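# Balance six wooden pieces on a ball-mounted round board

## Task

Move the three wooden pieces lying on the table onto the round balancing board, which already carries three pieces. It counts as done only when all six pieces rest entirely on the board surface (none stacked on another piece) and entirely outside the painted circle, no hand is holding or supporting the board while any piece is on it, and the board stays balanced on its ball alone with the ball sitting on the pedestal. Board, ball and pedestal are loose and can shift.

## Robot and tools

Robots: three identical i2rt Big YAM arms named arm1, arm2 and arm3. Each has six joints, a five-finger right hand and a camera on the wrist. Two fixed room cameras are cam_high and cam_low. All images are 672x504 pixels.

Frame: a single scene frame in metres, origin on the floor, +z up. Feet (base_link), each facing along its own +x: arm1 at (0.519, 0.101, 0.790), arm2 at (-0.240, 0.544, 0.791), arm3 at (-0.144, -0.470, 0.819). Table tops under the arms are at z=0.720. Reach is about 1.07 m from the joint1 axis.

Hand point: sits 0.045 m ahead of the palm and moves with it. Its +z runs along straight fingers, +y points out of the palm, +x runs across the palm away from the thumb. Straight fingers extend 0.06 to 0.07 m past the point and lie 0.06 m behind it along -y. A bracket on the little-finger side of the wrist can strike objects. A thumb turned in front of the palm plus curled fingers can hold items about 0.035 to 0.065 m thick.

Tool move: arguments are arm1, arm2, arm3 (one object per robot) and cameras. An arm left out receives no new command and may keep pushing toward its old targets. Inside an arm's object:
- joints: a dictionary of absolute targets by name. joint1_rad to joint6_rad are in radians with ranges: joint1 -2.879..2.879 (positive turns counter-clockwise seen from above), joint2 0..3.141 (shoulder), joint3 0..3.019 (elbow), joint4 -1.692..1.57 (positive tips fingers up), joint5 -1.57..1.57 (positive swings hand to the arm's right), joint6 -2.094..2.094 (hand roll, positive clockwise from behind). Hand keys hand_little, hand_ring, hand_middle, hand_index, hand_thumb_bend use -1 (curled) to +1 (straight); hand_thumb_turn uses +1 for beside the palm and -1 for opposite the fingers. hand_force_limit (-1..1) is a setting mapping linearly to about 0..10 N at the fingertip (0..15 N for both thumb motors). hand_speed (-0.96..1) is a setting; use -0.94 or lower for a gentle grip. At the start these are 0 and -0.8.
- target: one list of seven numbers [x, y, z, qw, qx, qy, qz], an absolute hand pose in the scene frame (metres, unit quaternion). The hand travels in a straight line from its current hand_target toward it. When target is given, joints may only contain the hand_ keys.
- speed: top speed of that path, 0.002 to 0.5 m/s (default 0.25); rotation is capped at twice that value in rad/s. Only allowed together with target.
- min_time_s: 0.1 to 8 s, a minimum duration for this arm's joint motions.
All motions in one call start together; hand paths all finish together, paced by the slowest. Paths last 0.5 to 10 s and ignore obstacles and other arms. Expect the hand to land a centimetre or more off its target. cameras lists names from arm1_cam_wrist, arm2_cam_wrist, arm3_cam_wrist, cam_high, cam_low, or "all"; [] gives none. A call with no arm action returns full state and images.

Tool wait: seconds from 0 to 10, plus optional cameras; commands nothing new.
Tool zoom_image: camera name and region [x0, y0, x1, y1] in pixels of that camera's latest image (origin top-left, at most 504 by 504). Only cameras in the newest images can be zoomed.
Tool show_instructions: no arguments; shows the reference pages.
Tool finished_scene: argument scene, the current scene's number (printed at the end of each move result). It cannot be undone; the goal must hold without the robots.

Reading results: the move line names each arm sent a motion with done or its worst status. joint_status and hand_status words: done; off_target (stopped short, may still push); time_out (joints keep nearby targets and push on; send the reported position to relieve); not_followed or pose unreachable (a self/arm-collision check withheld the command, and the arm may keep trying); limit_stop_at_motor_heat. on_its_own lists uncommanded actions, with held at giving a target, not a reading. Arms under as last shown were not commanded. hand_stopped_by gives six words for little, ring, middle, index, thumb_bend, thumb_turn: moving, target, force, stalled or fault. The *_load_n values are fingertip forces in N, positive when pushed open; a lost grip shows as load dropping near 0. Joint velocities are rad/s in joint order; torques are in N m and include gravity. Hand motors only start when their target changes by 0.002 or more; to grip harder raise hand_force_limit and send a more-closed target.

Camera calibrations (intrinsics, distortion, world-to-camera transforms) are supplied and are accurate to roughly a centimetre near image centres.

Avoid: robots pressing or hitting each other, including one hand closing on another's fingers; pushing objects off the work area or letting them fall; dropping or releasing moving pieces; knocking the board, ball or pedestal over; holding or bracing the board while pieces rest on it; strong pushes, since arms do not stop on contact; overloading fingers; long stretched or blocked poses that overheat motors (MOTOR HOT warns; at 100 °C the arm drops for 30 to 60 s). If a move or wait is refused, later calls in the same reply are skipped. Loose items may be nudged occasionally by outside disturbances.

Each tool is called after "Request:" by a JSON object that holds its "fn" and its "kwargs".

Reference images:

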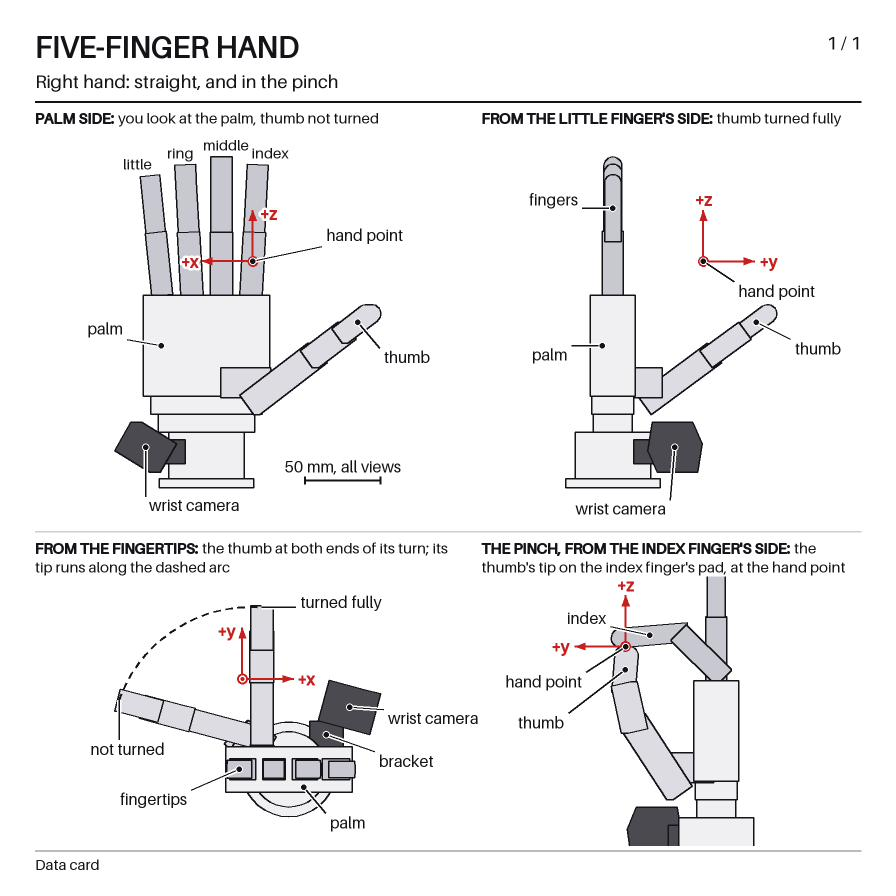

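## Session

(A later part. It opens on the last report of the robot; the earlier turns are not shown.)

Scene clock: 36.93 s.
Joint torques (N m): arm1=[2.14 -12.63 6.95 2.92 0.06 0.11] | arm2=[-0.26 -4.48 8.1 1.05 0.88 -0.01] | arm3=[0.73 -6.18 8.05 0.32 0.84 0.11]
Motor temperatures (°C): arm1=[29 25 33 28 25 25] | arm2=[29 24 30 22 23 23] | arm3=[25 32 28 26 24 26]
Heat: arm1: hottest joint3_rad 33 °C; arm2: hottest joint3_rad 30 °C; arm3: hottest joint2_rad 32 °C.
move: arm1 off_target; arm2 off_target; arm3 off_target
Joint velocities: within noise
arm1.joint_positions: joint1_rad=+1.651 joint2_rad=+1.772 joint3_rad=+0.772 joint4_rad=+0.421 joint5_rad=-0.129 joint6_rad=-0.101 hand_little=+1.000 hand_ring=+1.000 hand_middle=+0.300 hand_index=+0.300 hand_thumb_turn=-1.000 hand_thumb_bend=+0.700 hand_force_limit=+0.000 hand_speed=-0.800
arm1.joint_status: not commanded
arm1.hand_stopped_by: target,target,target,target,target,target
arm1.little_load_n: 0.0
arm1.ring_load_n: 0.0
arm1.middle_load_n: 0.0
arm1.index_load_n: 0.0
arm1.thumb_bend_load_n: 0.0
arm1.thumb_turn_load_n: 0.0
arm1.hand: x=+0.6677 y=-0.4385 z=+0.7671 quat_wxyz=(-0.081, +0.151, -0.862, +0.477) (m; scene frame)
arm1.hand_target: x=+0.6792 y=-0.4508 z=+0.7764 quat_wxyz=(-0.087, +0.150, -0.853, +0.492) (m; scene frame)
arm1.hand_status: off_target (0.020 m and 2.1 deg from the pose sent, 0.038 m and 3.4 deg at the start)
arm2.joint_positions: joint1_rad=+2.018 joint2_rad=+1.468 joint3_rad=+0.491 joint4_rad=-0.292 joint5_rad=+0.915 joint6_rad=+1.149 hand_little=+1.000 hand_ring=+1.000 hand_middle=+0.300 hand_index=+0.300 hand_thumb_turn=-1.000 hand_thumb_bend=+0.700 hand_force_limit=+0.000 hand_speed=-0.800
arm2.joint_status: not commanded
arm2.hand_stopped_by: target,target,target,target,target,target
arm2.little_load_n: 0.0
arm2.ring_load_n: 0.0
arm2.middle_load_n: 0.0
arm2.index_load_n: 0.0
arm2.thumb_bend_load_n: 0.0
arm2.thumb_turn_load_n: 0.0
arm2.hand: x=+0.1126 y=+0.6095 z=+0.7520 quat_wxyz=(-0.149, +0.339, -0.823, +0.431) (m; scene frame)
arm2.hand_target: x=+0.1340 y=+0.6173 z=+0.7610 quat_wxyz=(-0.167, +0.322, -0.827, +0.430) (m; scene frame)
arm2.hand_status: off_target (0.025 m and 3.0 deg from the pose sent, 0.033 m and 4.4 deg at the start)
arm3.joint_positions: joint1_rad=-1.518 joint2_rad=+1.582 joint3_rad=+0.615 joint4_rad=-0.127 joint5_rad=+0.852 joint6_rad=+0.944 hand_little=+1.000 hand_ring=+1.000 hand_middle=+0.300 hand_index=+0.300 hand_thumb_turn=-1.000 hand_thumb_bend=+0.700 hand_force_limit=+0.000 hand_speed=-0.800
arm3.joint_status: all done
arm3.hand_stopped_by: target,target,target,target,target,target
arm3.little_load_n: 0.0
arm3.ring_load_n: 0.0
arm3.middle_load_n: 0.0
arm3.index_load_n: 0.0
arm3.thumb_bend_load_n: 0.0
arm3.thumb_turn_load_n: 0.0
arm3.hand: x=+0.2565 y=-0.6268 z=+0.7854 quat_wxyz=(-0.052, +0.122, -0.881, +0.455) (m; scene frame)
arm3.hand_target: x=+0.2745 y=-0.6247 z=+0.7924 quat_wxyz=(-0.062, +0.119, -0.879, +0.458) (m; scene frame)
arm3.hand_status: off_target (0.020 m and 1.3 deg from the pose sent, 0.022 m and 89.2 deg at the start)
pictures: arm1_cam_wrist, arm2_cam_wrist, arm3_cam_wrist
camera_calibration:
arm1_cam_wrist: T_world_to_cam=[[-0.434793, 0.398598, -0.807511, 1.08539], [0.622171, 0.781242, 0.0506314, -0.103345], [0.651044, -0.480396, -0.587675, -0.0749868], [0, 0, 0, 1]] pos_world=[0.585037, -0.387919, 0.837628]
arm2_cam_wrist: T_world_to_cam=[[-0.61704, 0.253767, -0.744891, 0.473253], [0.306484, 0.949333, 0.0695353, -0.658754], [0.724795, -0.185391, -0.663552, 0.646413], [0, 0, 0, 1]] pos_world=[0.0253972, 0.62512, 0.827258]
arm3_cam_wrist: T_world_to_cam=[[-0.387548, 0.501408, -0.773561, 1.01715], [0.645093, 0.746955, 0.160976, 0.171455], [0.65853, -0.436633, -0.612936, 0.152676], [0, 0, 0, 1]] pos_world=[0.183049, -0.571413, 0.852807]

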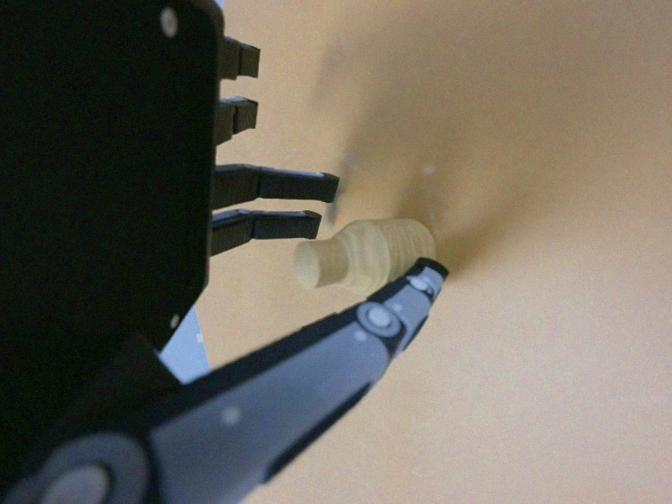

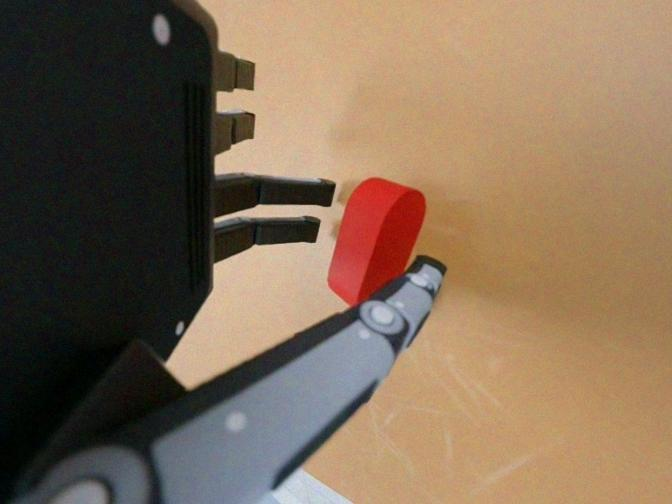

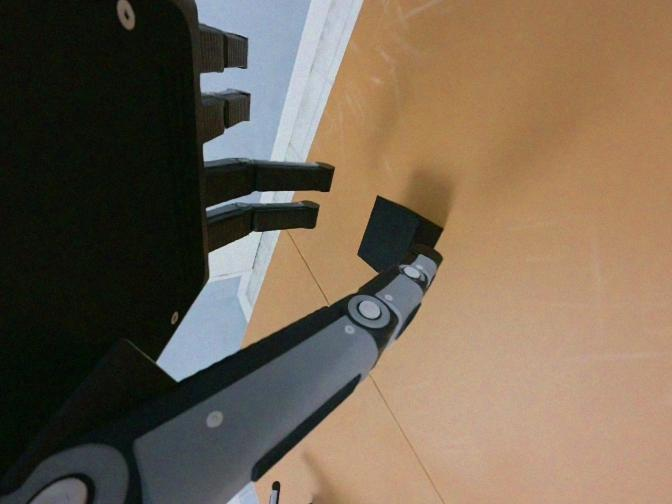

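Request:
{"fn": "move", "kwargs": {"arm1": {"target": [0.6793, -0.4415, 0.7645, 0.0868, -0.1504, 0.8529, -0.4925], "speed": 0.1}, "arm2": {"target": [0.135, 0.6175, 0.750, 0.1674, -0.3215, 0.8267, -0.4303], "speed": 0.1}, "arm3": {"target": [0.285, -0.617, 0.764, 0.0619, -0.1189, 0.8790, -0.4576], "speed": 0.1}, "cameras": ["arm1_cam_wrist", "arm2_cam_wrist", "arm3_cam_wrist"]}}

Scene clock: 38.70 s.
Joint torques (N m): arm1=[2.26 -12.92 4.93 3 0.06 0.12] | arm2=[-0.38 -4.13 7.39 1.18 0.56 -0.02] | arm3=[0.62 -7.06 7.28 1.2 0.87 0.11]
Motor temperatures (°C): arm1=[29 25 32 28 25 25] | arm2=[29 24 30 22 23 23] | arm3=[25 32 28 26 24 26]
Heat: arm1: hottest joint3_rad 32 °C; arm2: hottest joint3_rad 30 °C; arm3: hottest joint2_rad 32 °C.
move: arm1 done; arm2 off_target; arm3 off_target
Joint velocities: within noise
arm1.joint_positions: joint1_rad=+1.655 joint2_rad=+1.788 joint3_rad=+0.768 joint4_rad=+0.467 joint5_rad=-0.125 joint6_rad=-0.100 hand_little=+1.000 hand_ring=+1.000 hand_middle=+0.300 hand_index=+0.300 hand_thumb_turn=-1.000 hand_thumb_bend=+0.700 hand_force_limit=+0.000 hand_speed=-0.800
arm1.joint_status: not commanded
arm1.hand_stopped_by: target,target,target,target,target,target
arm1.little_load_n: 0.0
arm1.ring_load_n: 0.0
arm1.middle_load_n: 0.0
arm1.index_load_n: 0.0
arm1.thumb_bend_load_n: 0.0
arm1.thumb_turn_load_n: 0.0
arm1.hand: x=+0.6699 y=-0.4424 z=+0.7658 quat_wxyz=(-0.080, +0.151, -0.855, +0.489) (m; scene frame)
arm1.hand_target: x=+0.6792 y=-0.4414 z=+0.7647 quat_wxyz=(-0.087, +0.150, -0.853, +0.492) (m; scene frame)
arm1.hand_status: done (0.009 m and 0.9 deg from the pose sent, 0.012 m and 2.1 deg at the start)
arm2.joint_positions: joint1_rad=+2.018 joint2_rad=+1.497 joint3_rad=+0.491 joint4_rad=-0.255 joint5_rad=+0.922 joint6_rad=+1.150 hand_little=+1.000 hand_ring=+1.000 hand_middle=+0.300 hand_index=+0.300 hand_thumb_turn=-1.000 hand_thumb_bend=+0.700 hand_force_limit=+0.000 hand_speed=-0.800
arm2.joint_status: not commanded
arm2.hand_stopped_by: target,target,target,target,target,target
arm2.little_load_n: 0.0
arm2.ring_load_n: 0.0
arm2.middle_load_n: -0.5
arm2.index_load_n: 0.0
arm2.thumb_bend_load_n: 0.0
arm2.thumb_turn_load_n: 0.0
arm2.hand: x=+0.1163 y=+0.6102 z=+0.7464 quat_wxyz=(-0.153, +0.336, -0.822, +0.434) (m; scene frame)
arm2.hand_target: x=+0.1342 y=+0.6173 z=+0.7508 quat_wxyz=(-0.167, +0.322, -0.827, +0.430) (m; scene frame)
arm2.hand_status: off_target (0.020 m and 2.4 deg from the pose sent, 0.024 m and 3.0 deg at the start)
arm3.joint_positions: joint1_rad=-1.491 joint2_rad=+1.681 joint3_rad=+0.636 joint4_rad=-0.100 joint5_rad=+0.863 joint6_rad=+0.979 hand_little=+1.000 hand_ring=+1.000 hand_middle=+0.300 hand_index=+0.300 hand_thumb_turn=-1.000 hand_thumb_bend=+0.700 hand_force_limit=+0.000 hand_speed=-0.800
arm3.joint_status: not commanded
arm3.hand_stopped_by: target,target,target,target,target,target
arm3.little_load_n: 0.0
arm3.ring_load_n: -0.5
arm3.middle_load_n: 0.0
arm3.index_load_n: 0.0
arm3.thumb_bend_load_n: 0.0
arm3.thumb_turn_load_n: 0.0
arm3.hand: x=+0.2620 y=-0.6182 z=+0.7571 quat_wxyz=(-0.041, +0.127, -0.882, +0.452) (m; scene frame)
arm3.hand_target: x=+0.2842 y=-0.6166 z=+0.7647 quat_wxyz=(-0.062, +0.119, -0.879, +0.457) (m; scene frame)
arm3.hand_status: off_target (0.024 m and 2.6 deg from the pose sent, 0.037 m and 1.3 deg at the start)
pictures: arm1_cam_wrist, arm2_cam_wrist, arm3_cam_wrist
camera_calibration:
arm1_cam_wrist: T_world_to_cam=[[-0.431938, 0.377507, -0.819096, 1.08444], [0.622192, 0.782194, 0.0323959, -0.087251], [0.652922, -0.495642, -0.572741, -0.0985307], [0, 0, 0, 1]] pos_world=[0.587031, -0.389973, 0.834656]
arm2_cam_wrist: T_world_to_cam=[[-0.607956, 0.254662, -0.752021, 0.474967], [0.308287, 0.948565, 0.0719912, -0.661727], [0.731675, -0.188071, -0.655195, 0.634804], [0, 0, 0, 1]] pos_world=[0.0282902, 0.626123, 0.820745]
arm3_cam_wrist: T_world_to_cam=[[-0.406415, 0.502928, -0.762817, 0.990895], [0.648355, 0.746998, 0.147067, 0.175781], [0.643787, -0.434807, -0.629667, 0.153052], [0, 0, 0, 1]] pos_world=[0.190214, -0.563109, 0.826392]

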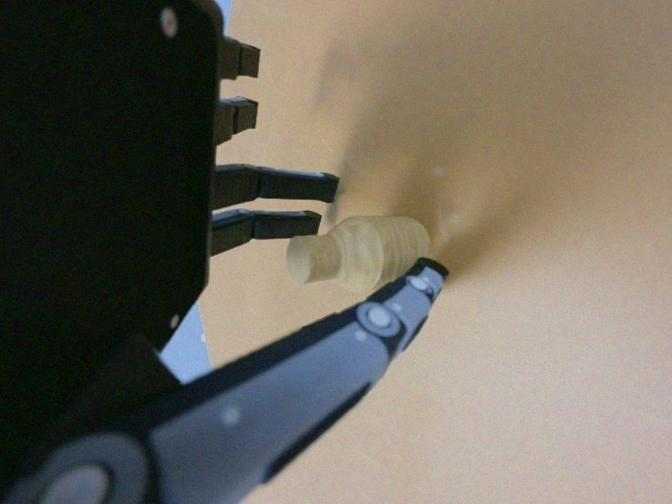

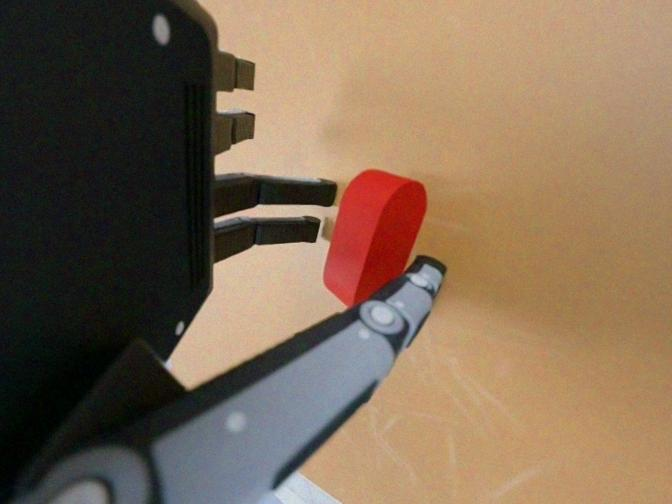

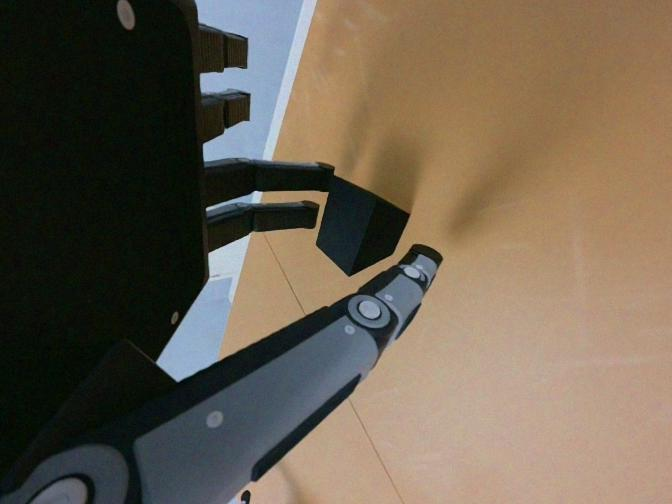

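Request:
{"fn": "move", "kwargs": {"arm1": {"target": [0.6763, -0.423, 0.750, 0.0868, -0.1504, 0.8529, -0.4925], "speed": 0.1}, "arm2": {"target": [0.1335, 0.6165, 0.741, 0.1674, -0.3215, 0.8267, -0.4303], "speed": 0.1}, "arm3": {"target": [0.289, -0.617, 0.748, 0.0619, -0.1189, 0.8790, -0.4576], "speed": 0.1}, "cameras": ["arm1_cam_wrist", "arm2_cam_wrist", "arm3_cam_wrist"]}}

Scene clock: 40.80 s.
Joint torques (N m): arm1=[2.14 -11.63 4.08 2.74 0.08 0.11] | arm2=[-0.38 -3.6 6.54 1.36 -0.02 -0.03] | arm3=[0.67 -7.36 6.86 1.2 0.87 0.11]
Motor temperatures (°C): arm1=[29 25 32 28 24 25] | arm2=[29 24 30 22 23 23] | arm3=[25 32 28 26 24 26]
Heat: arm1: hottest joint3_rad 32 °C; arm2: hottest joint3_rad 30 °C; arm3: hottest joint2_rad 32 °C.
move: arm1 off_target; arm2 off_target; arm3 off_target
Joint velocities: within noise
arm1.joint_positions: joint1_rad=+1.656 joint2_rad=+1.791 joint3_rad=+0.717 joint4_rad=+0.543 joint5_rad=-0.124 joint6_rad=-0.099 hand_little=+1.000 hand_ring=+1.000 hand_middle=+0.300 hand_index=+0.300 hand_thumb_turn=-1.000 hand_thumb_bend=+0.700 hand_force_limit=+0.000 hand_speed=-0.800
arm1.joint_status: not commanded
arm1.hand_stopped_by: target,target,target,target,target,target
arm1.little_load_n: 0.0
arm1.ring_load_n: 0.0
arm1.middle_load_n: 0.0
arm1.index_load_n: -0.5
arm1.thumb_bend_load_n: -1.0
arm1.thumb_turn_load_n: -0.5
arm1.hand: x=+0.6680 y=-0.4299 z=+0.7590 quat_wxyz=(-0.080, +0.150, -0.850, +0.498) (m; scene frame)
arm1.hand_target: x=+0.6762 y=-0.4228 z=+0.7503 quat_wxyz=(-0.087, +0.151, -0.853, +0.492) (m; scene frame)
arm1.hand_status: off_target (0.014 m and 1.0 deg from the pose sent, 0.026 m and 0.9 deg at the start)
arm2.joint_positions: joint1_rad=+2.018 joint2_rad=+1.514 joint3_rad=+0.491 joint4_rad=-0.220 joint5_rad=+0.935 joint6_rad=+1.150 hand_little=+1.000 hand_ring=+1.000 hand_middle=+0.300 hand_index=+0.300 hand_thumb_turn=-1.000 hand_thumb_bend=+0.700 hand_force_limit=+0.000 hand_speed=-0.800
arm2.joint_status: not commanded
arm2.hand_stopped_by: target,target,target,target,target,target
arm2.little_load_n: 0.0
arm2.ring_load_n: 0.0
arm2.middle_load_n: -2.0
arm2.index_load_n: 0.0
arm2.thumb_bend_load_n: 0.0
arm2.thumb_turn_load_n: 0.0
arm2.hand: x=+0.1215 y=+0.6105 z=+0.7451 quat_wxyz=(-0.160, +0.329, -0.821, +0.439) (m; scene frame)
arm2.hand_target: x=+0.1330 y=+0.6164 z=+0.7416 quat_wxyz=(-0.167, +0.322, -0.827, +0.430) (m; scene frame)
arm2.hand_status: off_target (0.014 m and 1.7 deg from the pose sent, 0.019 m and 2.4 deg at the start)
arm3.joint_positions: joint1_rad=-1.491 joint2_rad=+1.736 joint3_rad=+0.644 joint4_rad=-0.053 joint5_rad=+0.864 joint6_rad=+0.982 hand_little=+1.000 hand_ring=+1.000 hand_middle=+0.300 hand_index=+0.300 hand_thumb_turn=-1.000 hand_thumb_bend=+0.700 hand_force_limit=+0.000 hand_speed=-0.800
arm3.joint_status: not commanded
arm3.hand_stopped_by: target,target,target,target,target,target
arm3.little_load_n: 0.0
arm3.ring_load_n: 0.0
arm3.middle_load_n: 0.0
arm3.index_load_n: 0.0
arm3.thumb_bend_load_n: 0.0
arm3.thumb_turn_load_n: 0.0
arm3.hand: x=+0.2668 y=-0.6188 z=+0.7423 quat_wxyz=(-0.042, +0.126, -0.882, +0.452) (m; scene frame)
arm3.hand_target: x=+0.2883 y=-0.6167 z=+0.7486 quat_wxyz=(-0.062, +0.119, -0.879, +0.457) (m; scene frame)
arm3.hand_status: off_target (0.023 m and 2.5 deg from the pose sent, 0.029 m and 2.6 deg at the start)
pictures: arm1_cam_wrist, arm2_cam_wrist, arm3_cam_wrist
camera_calibration:
arm1_cam_wrist: T_world_to_cam=[[-0.427649, 0.361058, -0.828706, 1.07069], [0.623035, 0.781959, 0.0191777, -0.0863099], [0.654938, -0.508111, -0.559356, -0.111867], [0, 0, 0, 1]] pos_world=[0.584921, -0.375933, 0.826371]
arm2_cam_wrist: T_world_to_cam=[[-0.590256, 0.255508, -0.765712, 0.484435], [0.310379, 0.947497, 0.0769089, -0.666861], [0.74516, -0.192265, -0.638569, 0.618718], [0, 0, 0, 1]] pos_world=[0.0318762, 0.627029, 0.817319]
arm3_cam_wrist: T_world_to_cam=[[-0.403406, 0.503744, -0.763875, 0.982352], [0.649234, 0.745853, 0.148996, 0.172926], [0.644794, -0.435827, -0.627929, 0.138177], [0, 0, 0, 1]] pos_world=[0.194921, -0.563611, 0.811395]

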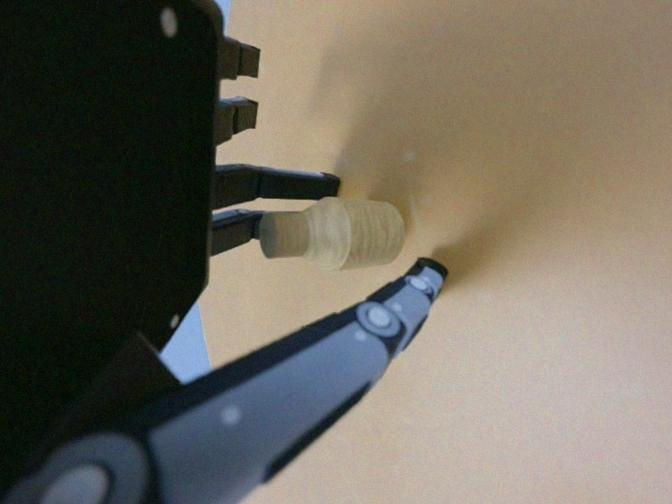

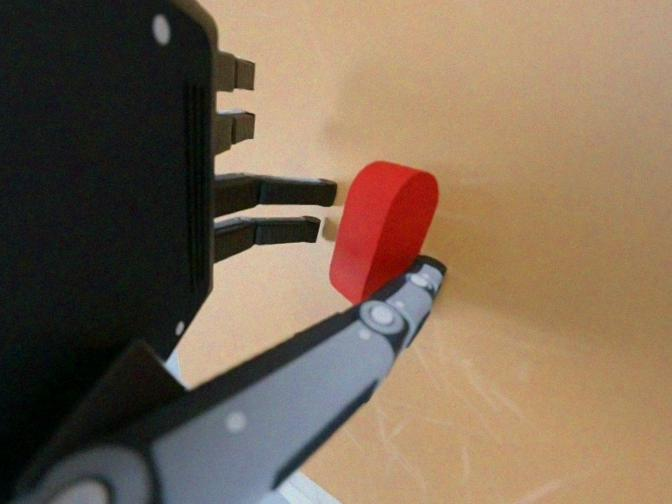

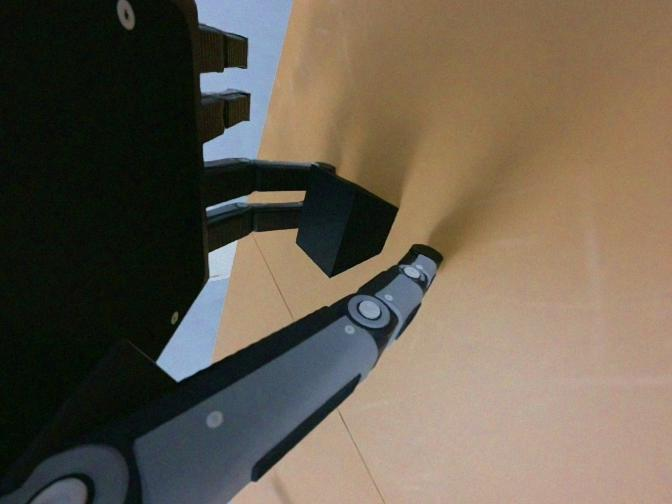

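Request:
{"fn": "move", "kwargs": {"arm1": {"target": [0.6763, -0.4220, 0.741, 0.0868, -0.1504, 0.8529, -0.4925], "speed": 0.1, "joints": {"hand_thumb_bend": 0.6, "hand_force_limit": -0.6, "hand_speed": -0.9}}, "arm2": {"joints": {"hand_thumb_bend": 0.3, "hand_index": -0.4, "hand_middle": -0.4, "hand_force_limit": -0.6, "hand_speed": -0.9}}, "arm3": {"joints": {"hand_thumb_bend": 0.45, "hand_index": -0.4, "hand_middle": -0.4, "hand_force_limit": -0.6, "hand_speed": -0.9}}, "cameras": ["arm1_cam_wrist", "arm2_cam_wrist", "arm3_cam_wrist"]}}

Scene clock: 44.47 s.
Joint torques (N m): arm1=[2.37 -10.7 4.21 2.5 0.06 0.09] | arm2=[-0.03 -3.72 6.53 1.02 -0.1 -0.03] | arm3=[0.62 -7.36 6.84 1.18 0.84 0.11]
Motor temperatures (°C): arm1=[29 25 32 28 24 24] | arm2=[29 24 30 22 23 23] | arm3=[25 32 28 26 24 26]
Heat: arm1: hottest joint3_rad 32 °C; arm2: hottest joint3_rad 30 °C; arm3: hottest joint2_rad 32 °C.
move: arm1 off_target; arm2 off_target; arm3 off_target
Joint velocities: within noise
arm1.joint_positions: joint1_rad=+1.656 joint2_rad=+1.801 joint3_rad=+0.709 joint4_rad=+0.577 joint5_rad=-0.124 joint6_rad=-0.097 hand_little=+1.000 hand_ring=+1.000 hand_middle=+0.300 hand_index=+0.300 hand_thumb_turn=-1.000 hand_thumb_bend=+0.600 hand_force_limit=-0.600 hand_speed=-0.900
arm1.joint_status: all done
arm1.hand_stopped_by: target,target,target,target,target,target
arm1.little_load_n: 0.0
arm1.ring_load_n: -0.5
arm1.middle_load_n: -1.5
arm1.index_load_n: 0.0
arm1.thumb_bend_load_n: 0.0
arm1.thumb_turn_load_n: 0.0
arm1.hand: x=+0.6682 y=-0.4306 z=+0.7574 quat_wxyz=(-0.081, +0.149, -0.846, +0.505) (m; scene frame)
arm1.hand_target: x=+0.6760 y=-0.4215 z=+0.7415 quat_wxyz=(-0.087, +0.151, -0.853, +0.492) (m; scene frame)
arm1.hand_status: off_target (0.020 m and 1.8 deg from the pose sent, 0.021 m and 1.0 deg at the start)
arm2.joint_positions: joint1_rad=+2.012 joint2_rad=+1.516 joint3_rad=+0.491 joint4_rad=-0.210 joint5_rad=+0.937 joint6_rad=+1.150 hand_little=+1.000 hand_ring=+1.000 hand_middle=+0.255 hand_index=-0.155 hand_thumb_turn=-1.000 hand_thumb_bend=+0.467 hand_force_limit=-0.600 hand_speed=-0.900
arm2.joint_status: hand_middle off_target (ended at +0.255, target -0.400); hand_index off_target (ended at -0.155, target -0.400); hand_thumb_bend off_target (ended at +0.467, target +0.300); the others done
arm2.hand_stopped_by: target,target,force,force,force,target
arm2.little_load_n: 0.0
arm2.ring_load_n: 0.0
arm2.middle_load_n: -0.5
arm2.index_load_n: 2.5
arm2.thumb_bend_load_n: 3.0
arm2.thumb_turn_load_n: -2.0
arm2.hand: x=+0.1235 y=+0.6090 z=+0.7453 quat_wxyz=(-0.162, +0.325, -0.821, +0.440) (m; scene frame)
arm2.hand_target: x=+0.1330 y=+0.6163 z=+0.7416 quat_wxyz=(-0.167, +0.322, -0.827, +0.430) (m; scene frame)
arm2.hand_status: not commanded
arm3.joint_positions: joint1_rad=-1.491 joint2_rad=+1.736 joint3_rad=+0.644 joint4_rad=-0.053 joint5_rad=+0.865 joint6_rad=+0.982 hand_little=+1.000 hand_ring=+1.000 hand_middle=-0.024 hand_index=-0.052 hand_thumb_turn=-1.000 hand_thumb_bend=+0.535 hand_force_limit=-0.600 hand_speed=-0.900
arm3.joint_status: hand_middle off_target (ended at -0.024, target -0.400); hand_index off_target (ended at -0.052, target -0.400); hand_thumb_bend off_target (ended at +0.535, target +0.450); the others done
arm3.hand_stopped_by: target,target,force,force,force,target
arm3.little_load_n: 0.0
arm3.ring_load_n: 0.0
arm3.middle_load_n: 2.0
arm3.index_load_n: 3.0
arm3.thumb_bend_load_n: 6.0
arm3.thumb_turn_load_n: -2.0
arm3.hand: x=+0.2669 y=-0.6190 z=+0.7424 quat_wxyz=(-0.042, +0.126, -0.882, +0.453) (m; scene frame)
arm3.hand_target: x=+0.2883 y=-0.6167 z=+0.7487 quat_wxyz=(-0.062, +0.119, -0.879, +0.457) (m; scene frame)
arm3.hand_status: not commanded
pictures: arm1_cam_wrist, arm2_cam_wrist, arm3_cam_wrist
camera_calibration:
arm1_cam_wrist: T_world_to_cam=[[-0.423186, 0.348886, -0.836177, 1.06719], [0.62425, 0.781161, 0.01, -0.0800402], [0.656678, -0.517752, -0.548368, -0.12689], [0, 0, 0, 1]] pos_world=[0.58491, -0.3755, 0.823578]
arm2_cam_wrist: T_world_to_cam=[[-0.583071, 0.260586, -0.769496, 0.485153], [0.315752, 0.945387, 0.0808952, -0.668444], [0.748551, -0.195803, -0.633508, 0.615011], [0, 0, 0, 1]] pos_world=[0.0335743, 0.625935, 0.817012]
arm3_cam_wrist: T_world_to_cam=[[-0.403022, 0.503323, -0.764355, 0.98247], [0.649467, 0.745726, 0.148611, 0.173058], [0.644799, -0.43653, -0.627436, 0.137314], [0, 0, 0, 1]] pos_world=[0.195022, -0.563612, 0.811393]

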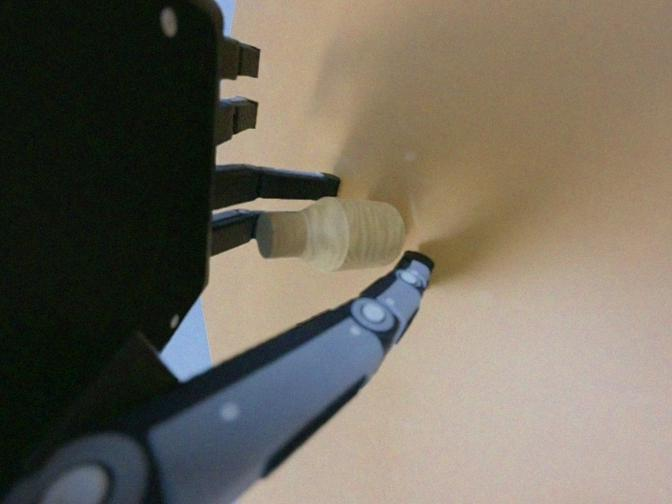

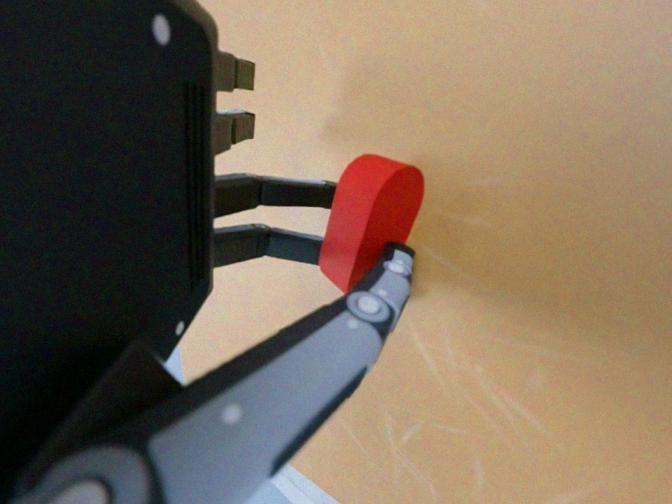

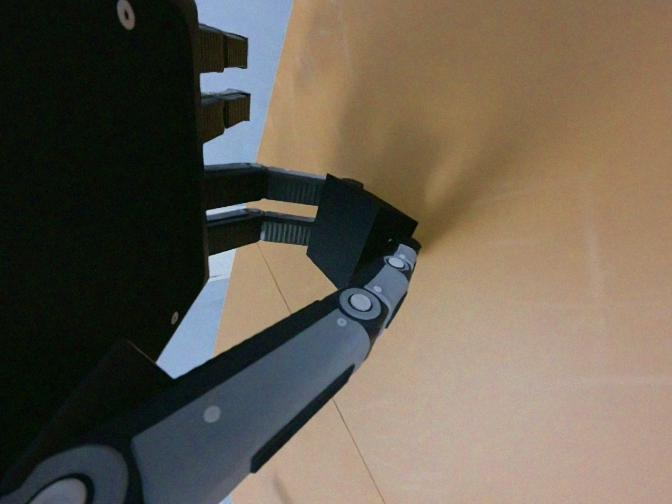

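Request:
{"fn": "move", "kwargs": {"arm1": {"joints": {"hand_thumb_bend": 0.45, "hand_index": -0.4, "hand_middle": -0.4}}, "cameras": ["arm1_cam_wrist"]}}

Scene clock: 47.47 s.
Joint torques (N m): arm1=[2.14 -10.75 4.23 2.21 0.05 0.1] | arm2=[-0.03 -3.72 6.54 1.01 -0.11 -0.03] | arm3=[0.73 -7.41 6.89 1.2 0.84 0.11]
Motor temperatures (°C): arm1=[29 25 32 28 24 24] | arm2=[29 24 30 22 23 23] | arm3=[25 32 28 26 24 26]
Heat: arm1: hottest joint3_rad 32 °C; arm2: hottest joint3_rad 30 °C; arm3: hottest joint2_rad 32 °C.
move: arm1 off_target
Joint velocities: within noise
arm1.joint_positions: joint1_rad=+1.656 joint2_rad=+1.804 joint3_rad=+0.709 joint4_rad=+0.584 joint5_rad=-0.124 joint6_rad=-0.097 hand_little=+1.000 hand_ring=+1.000 hand_middle=+0.283 hand_index=-0.052 hand_thumb_turn=-1.000 hand_thumb_bend=+0.451 hand_force_limit=-0.600 hand_speed=-0.900
arm1.joint_status: hand_middle off_target (ended at +0.283, target -0.400); hand_index off_target (ended at -0.052, target -0.400); the others done
arm1.hand_stopped_by: target,target,force,force,target,target
arm1.little_load_n: 0.0
arm1.ring_load_n: 0.0
arm1.middle_load_n: 0.0
arm1.index_load_n: 2.0
arm1.thumb_bend_load_n: 2.0
arm1.thumb_turn_load_n: -0.5
arm1.hand: x=+0.6685 y=-0.4312 z=+0.7572 quat_wxyz=(-0.081, +0.149, -0.845, +0.507) (m; scene frame)
arm1.hand_target: x=+0.6759 y=-0.4215 z=+0.7414 quat_wxyz=(-0.087, +0.150, -0.853, +0.492) (m; scene frame)
arm1.hand_status: not commanded
arm2, arm3: as last shown
arm2.thumb_bend_load_n: 3.5
arm3.little_load_n: -0.5
pictures: arm1_cam_wrist
camera_calibration:
arm1_cam_wrist: T_world_to_cam=[[-0.422789, 0.345861, -0.837633, 1.06683], [0.623946, 0.781429, 0.00772173, -0.0776972], [0.657222, -0.519373, -0.546179, -0.130228], [0, 0, 0, 1]] pos_world=[0.58511, -0.375895, 0.823081]

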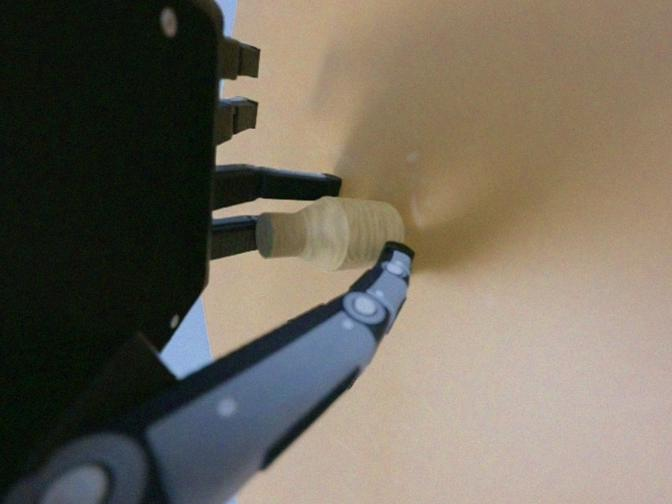

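Request:
{"fn": "move", "kwargs": {"arm1": {"target": [0.6740, -0.4280, 0.782, 0.0868, -0.1504, 0.8529, -0.4925], "speed": 0.05}, "arm2": {"target": [0.1330, 0.6163, 0.772, 0.1674, -0.3215, 0.8267, -0.4303], "speed": 0.05}, "arm3": {"target": [0.289, -0.617, 0.778, 0.0619, -0.1189, 0.8790, -0.4576], "speed": 0.05}, "cameras": ["all"]}}

Scene clock: 50.70 s.
Joint torques (N m): arm1=[1.55 -14.33 6.5 1.77 -0.12 0.05] | arm2=[-0.03 -6.77 7.99 0.16 0.72 -0.04] | arm3=[0.67 -9.76 7.42 0.2 0.82 0.09]
Motor temperatures (°C): arm1=[29 25 32 28 24 24] | arm2=[29 24 30 22 23 23] | arm3=[25 32 28 26 24 26]
Heat: arm1: hottest joint3_rad 32 °C; arm2: hottest joint3_rad 30 °C; arm3: hottest joint2_rad 32 °C.
move: arm1 off_target; arm2 off_target; arm3 off_target
Joint velocities: within noise
arm1.joint_positions: joint1_rad=+1.656 joint2_rad=+1.742 joint3_rad=+0.709 joint4_rad=+0.461 joint5_rad=-0.126 joint6_rad=-0.097 hand_little=+1.000 hand_ring=+1.000 hand_middle=+0.283 hand_index=-0.052 hand_thumb_turn=-1.000 hand_thumb_bend=+0.451 hand_force_limit=-0.600 hand_speed=-0.900
arm1.joint_status: not commanded
arm1.hand_stopped_by: target,target,force,force,target,target
arm1.little_load_n: -0.5
arm1.ring_load_n: 0.0
arm1.middle_load_n: 0.0
arm1.index_load_n: 2.5
arm1.thumb_bend_load_n: 2.5
arm1.thumb_turn_load_n: -0.5
arm1.hand: x=+0.6664 y=-0.4182 z=+0.7656 quat_wxyz=(-0.082, +0.150, -0.860, +0.480) (m; scene frame)
arm1.hand_target: x=+0.6739 y=-0.4277 z=+0.7820 quat_wxyz=(-0.087, +0.150, -0.853, +0.493) (m; scene frame)
arm1.hand_status: off_target (0.021 m and 1.8 deg from the pose sent, 0.026 m and 2.0 deg at the start)
arm2.joint_positions: joint1_rad=+2.012 joint2_rad=+1.459 joint3_rad=+0.496 joint4_rad=-0.308 joint5_rad=+0.918 joint6_rad=+1.150 hand_little=+1.000 hand_ring=+1.000 hand_middle=+0.255 hand_index=-0.155 hand_thumb_turn=-1.000 hand_thumb_bend=+0.467 hand_force_limit=-0.600 hand_speed=-0.900
arm2.joint_status: not commanded
arm2.hand_stopped_by: target,target,force,force,force,target
arm2.little_load_n: 0.0
arm2.ring_load_n: 0.0
arm2.middle_load_n: 0.0
arm2.index_load_n: 2.5
arm2.thumb_bend_load_n: 3.5
arm2.thumb_turn_load_n: -2.0
arm2.hand: x=+0.1137 y=+0.6071 z=+0.7554 quat_wxyz=(-0.147, +0.336, -0.823, +0.433) (m; scene frame)
arm2.hand_target: x=+0.1324 y=+0.6159 z=+0.7722 quat_wxyz=(-0.167, +0.322, -0.827, +0.430) (m; scene frame)
arm2.hand_status: off_target (0.027 m and 2.9 deg from the pose sent, 0.029 m and 1.4 deg at the start)
arm3.joint_positions: joint1_rad=-1.491 joint2_rad=+1.682 joint3_rad=+0.652 joint4_rad=-0.122 joint5_rad=+0.865 joint6_rad=+0.982 hand_little=+1.000 hand_ring=+1.000 hand_middle=-0.024 hand_index=-0.052 hand_thumb_turn=-1.000 hand_thumb_bend=+0.535 hand_force_limit=-0.600 hand_speed=-0.900
arm3.joint_status: not commanded
arm3.hand_stopped_by: target,target,force,force,force,target
arm3.little_load_n: 0.0
arm3.ring_load_n: 0.0
arm3.middle_load_n: 2.0
arm3.index_load_n: 3.0
arm3.thumb_bend_load_n: 6.5
arm3.thumb_turn_load_n: -2.0
arm3.hand: x=+0.2661 y=-0.6188 z=+0.7597 quat_wxyz=(-0.039, +0.127, -0.882, +0.452) (m; scene frame)
arm3.hand_target: x=+0.2883 y=-0.6169 z=+0.7783 quat_wxyz=(-0.062, +0.119, -0.879, +0.458) (m; scene frame)
arm3.hand_status: off_target (0.029 m and 2.9 deg from the pose sent, 0.042 m and 2.5 deg at the start)
pictures: arm1_cam_wrist, arm2_cam_wrist, arm3_cam_wrist, cam_high, cam_low
camera_calibration:
arm1_cam_wrist: T_world_to_cam=[[-0.432124, 0.39399, -0.811197, 1.07465], [0.622092, 0.781462, 0.0481605, -0.116373], [0.652895, -0.483828, -0.582786, -0.0716108], [0, 0, 0, 1]] pos_world=[0.583531, -0.367109, 0.835626]
arm2_cam_wrist: T_world_to_cam=[[-0.614454, 0.256479, -0.7461, 0.476049], [0.313711, 0.947136, 0.0672284, -0.654939], [0.7239, -0.192751, -0.662431, 0.651154], [0, 0, 0, 1]] pos_world=[0.0266006, 0.62373, 0.830555]
arm3_cam_wrist: T_world_to_cam=[[-0.40817, 0.504053, -0.761136, 0.994641], [0.65065, 0.745454, 0.144748, 0.173358], [0.640353, -0.436152, -0.632234, 0.153781], [0, 0, 0, 1]] pos_world=[0.194713, -0.563511, 0.82919]

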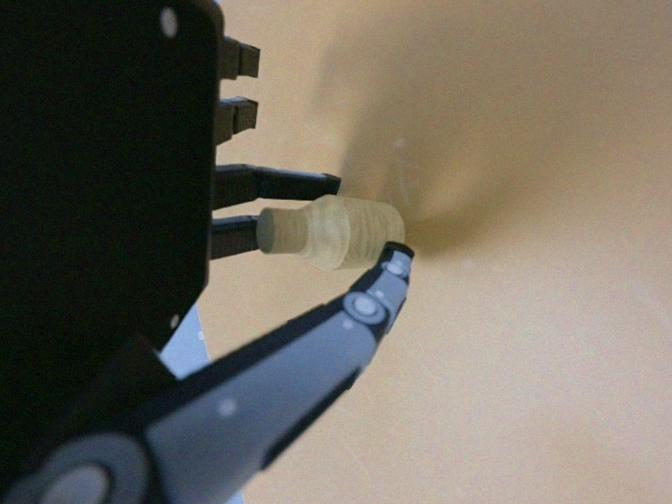

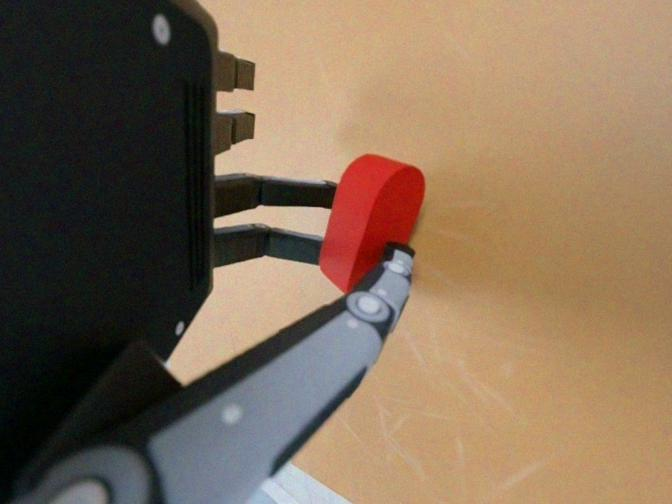

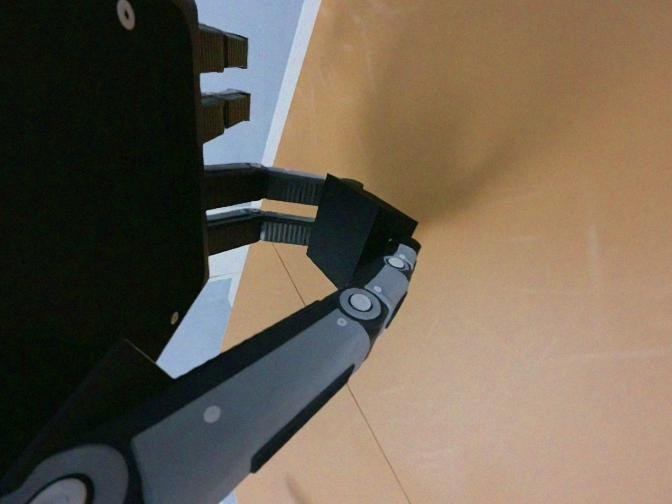

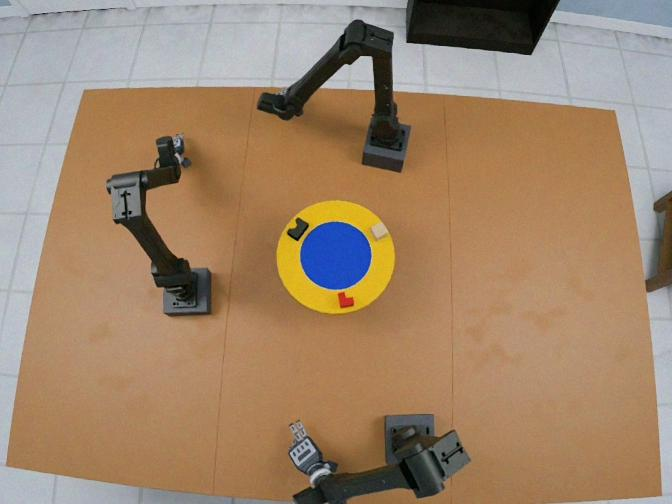

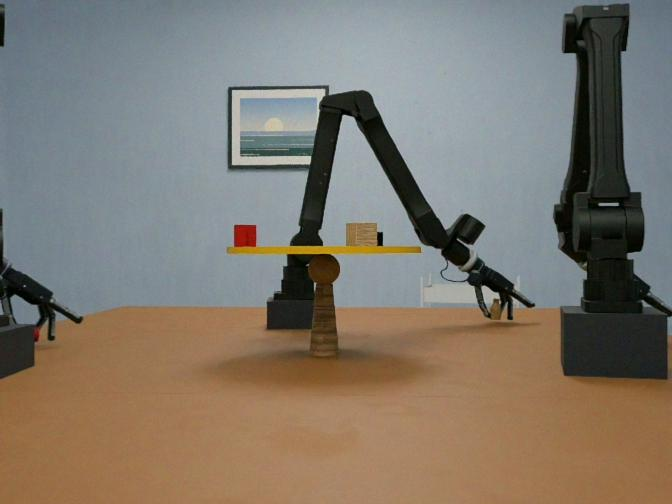

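Request:
{"fn": "move", "kwargs": {"arm1": {"joints": {"hand_middle": -0.35}}, "arm2": {"joints": {"hand_middle": -0.35}}, "cameras": ["arm1_cam_wrist", "arm2_cam_wrist", "cam_low"]}}

Request:
{"fn": "zoom_image", "kwargs": {"camera": "cam_low", "region": [400, 220, 560, 340]}}

Scene clock: 52.63 s.
Joint torques (N m): arm1=[1.55 -14.21 6.46 1.73 -0.12 0.07] | arm2=[-0.03 -6.65 8.03 0.09 0.72 -0.04] | arm3=[0.62 -9.82 7.43 0.27 0.82 0.09]
Motor temperatures (°C): arm1=[29 25 32 28 24 24] | arm2=[29 24 30 22 23 23] | arm3=[25 32 28 26 24 26]
Heat: arm1: hottest joint3_rad 32 °C; arm2: hottest joint3_rad 30 °C; arm3: hottest joint2_rad 32 °C.
move: arm1 off_target; arm2 off_target
Joint velocities: within noise
arm1.joint_positions: joint1_rad=+1.656 joint2_rad=+1.742 joint3_rad=+0.709 joint4_rad=+0.461 joint5_rad=-0.126 joint6_rad=-0.097 hand_little=+1.000 hand_ring=+1.000 hand_middle=+0.015 hand_index=-0.052 hand_thumb_turn=-1.000 hand_thumb_bend=+0.451 hand_force_limit=-0.600 hand_speed=-0.900
arm1.joint_status: hand_middle off_target (ended at +0.015, target -0.350)
arm1.hand_stopped_by: target,target,force,force,target,target
arm1.little_load_n: 0.0
arm1.ring_load_n: 0.0
arm1.middle_load_n: 4.0
arm1.index_load_n: 1.0
arm1.thumb_bend_load_n: 4.5
arm1.thumb_turn_load_n: 0.0
arm1.hand: x=+0.6664 y=-0.4181 z=+0.7656 quat_wxyz=(-0.082, +0.150, -0.860, +0.480) (m; scene frame)
arm1.hand_target: x=+0.6739 y=-0.4276 z=+0.7820 quat_wxyz=(-0.087, +0.150, -0.853, +0.492) (m; scene frame)
arm1.hand_status: not commanded
arm2.joint_positions: joint1_rad=+2.012 joint2_rad=+1.459 joint3_rad=+0.496 joint4_rad=-0.308 joint5_rad=+0.918 joint6_rad=+1.150 hand_little=+1.000 hand_ring=+1.000 hand_middle=-0.116 hand_index=-0.155 hand_thumb_turn=-1.000 hand_thumb_bend=+0.467 hand_force_limit=-0.600 hand_speed=-0.900
arm2.joint_status: hand_middle off_target (ended at -0.116, target -0.350)
arm2.hand_stopped_by: target,target,force,force,force,target
arm2.little_load_n: 0.0
arm2.ring_load_n: 0.0
arm2.middle_load_n: 3.5
arm2.index_load_n: 1.5
arm2.thumb_bend_load_n: 6.0
arm2.thumb_turn_load_n: 0.0
arm2.hand: x=+0.1138 y=+0.6072 z=+0.7556 quat_wxyz=(-0.147, +0.336, -0.823, +0.433) (m; scene frame)
arm2.hand_target: x=+0.1325 y=+0.6159 z=+0.7724 quat_wxyz=(-0.168, +0.321, -0.827, +0.430) (m; scene frame)
arm2.hand_status: not commanded
arm3: as last shown
arm3.ring_load_n: -0.5
pictures: arm1_cam_wrist, arm2_cam_wrist, cam_low
camera_calibration:
arm1_cam_wrist: T_world_to_cam=[[-0.432137, 0.394348, -0.811016, 1.07456], [0.622159, 0.781391, 0.0484346, -0.116662], [0.652821, -0.483651, -0.583015, -0.0713697], [0, 0, 0, 1]] pos_world=[0.583531, -0.367109, 0.835526]
arm2_cam_wrist: T_world_to_cam=[[-0.614207, 0.256648, -0.746245, 0.476132], [0.313726, 0.94711, 0.0675122, -0.655166], [0.724103, -0.19265, -0.662239, 0.650992], [0, 0, 0, 1]] pos_world=[0.0266004, 0.62373, 0.830655]

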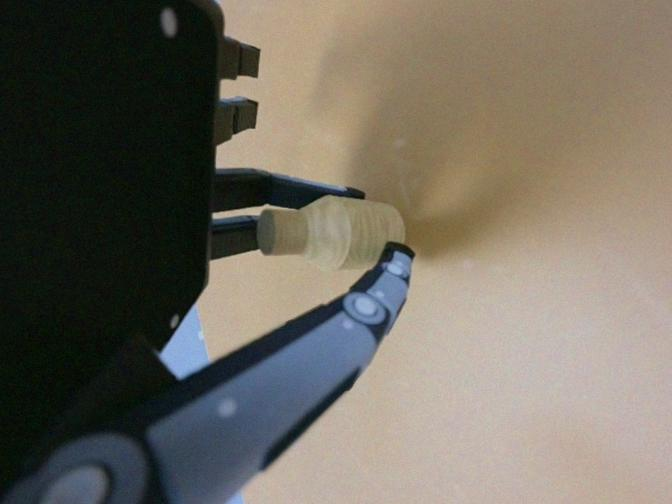

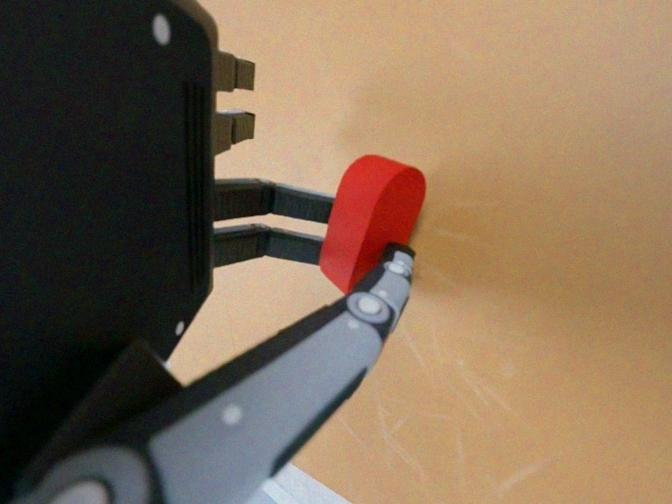

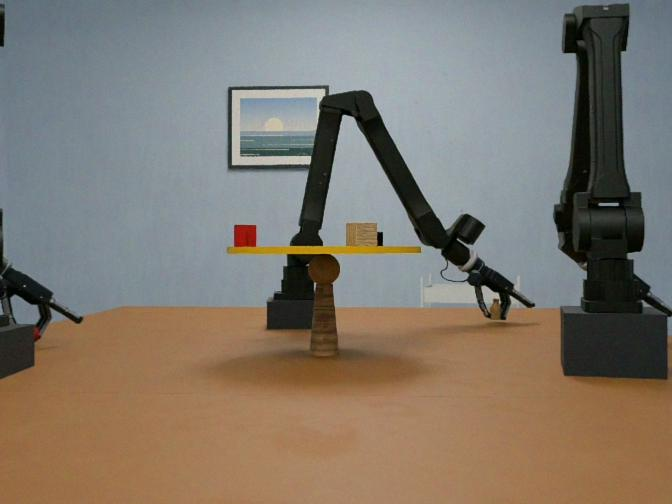

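Scaled by 3.150 from the camera's 672x504 image, which has a finer 960x720 frame.

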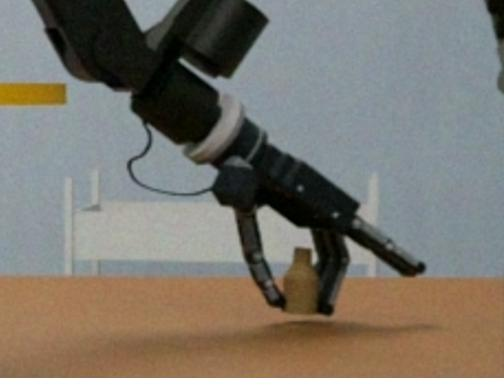

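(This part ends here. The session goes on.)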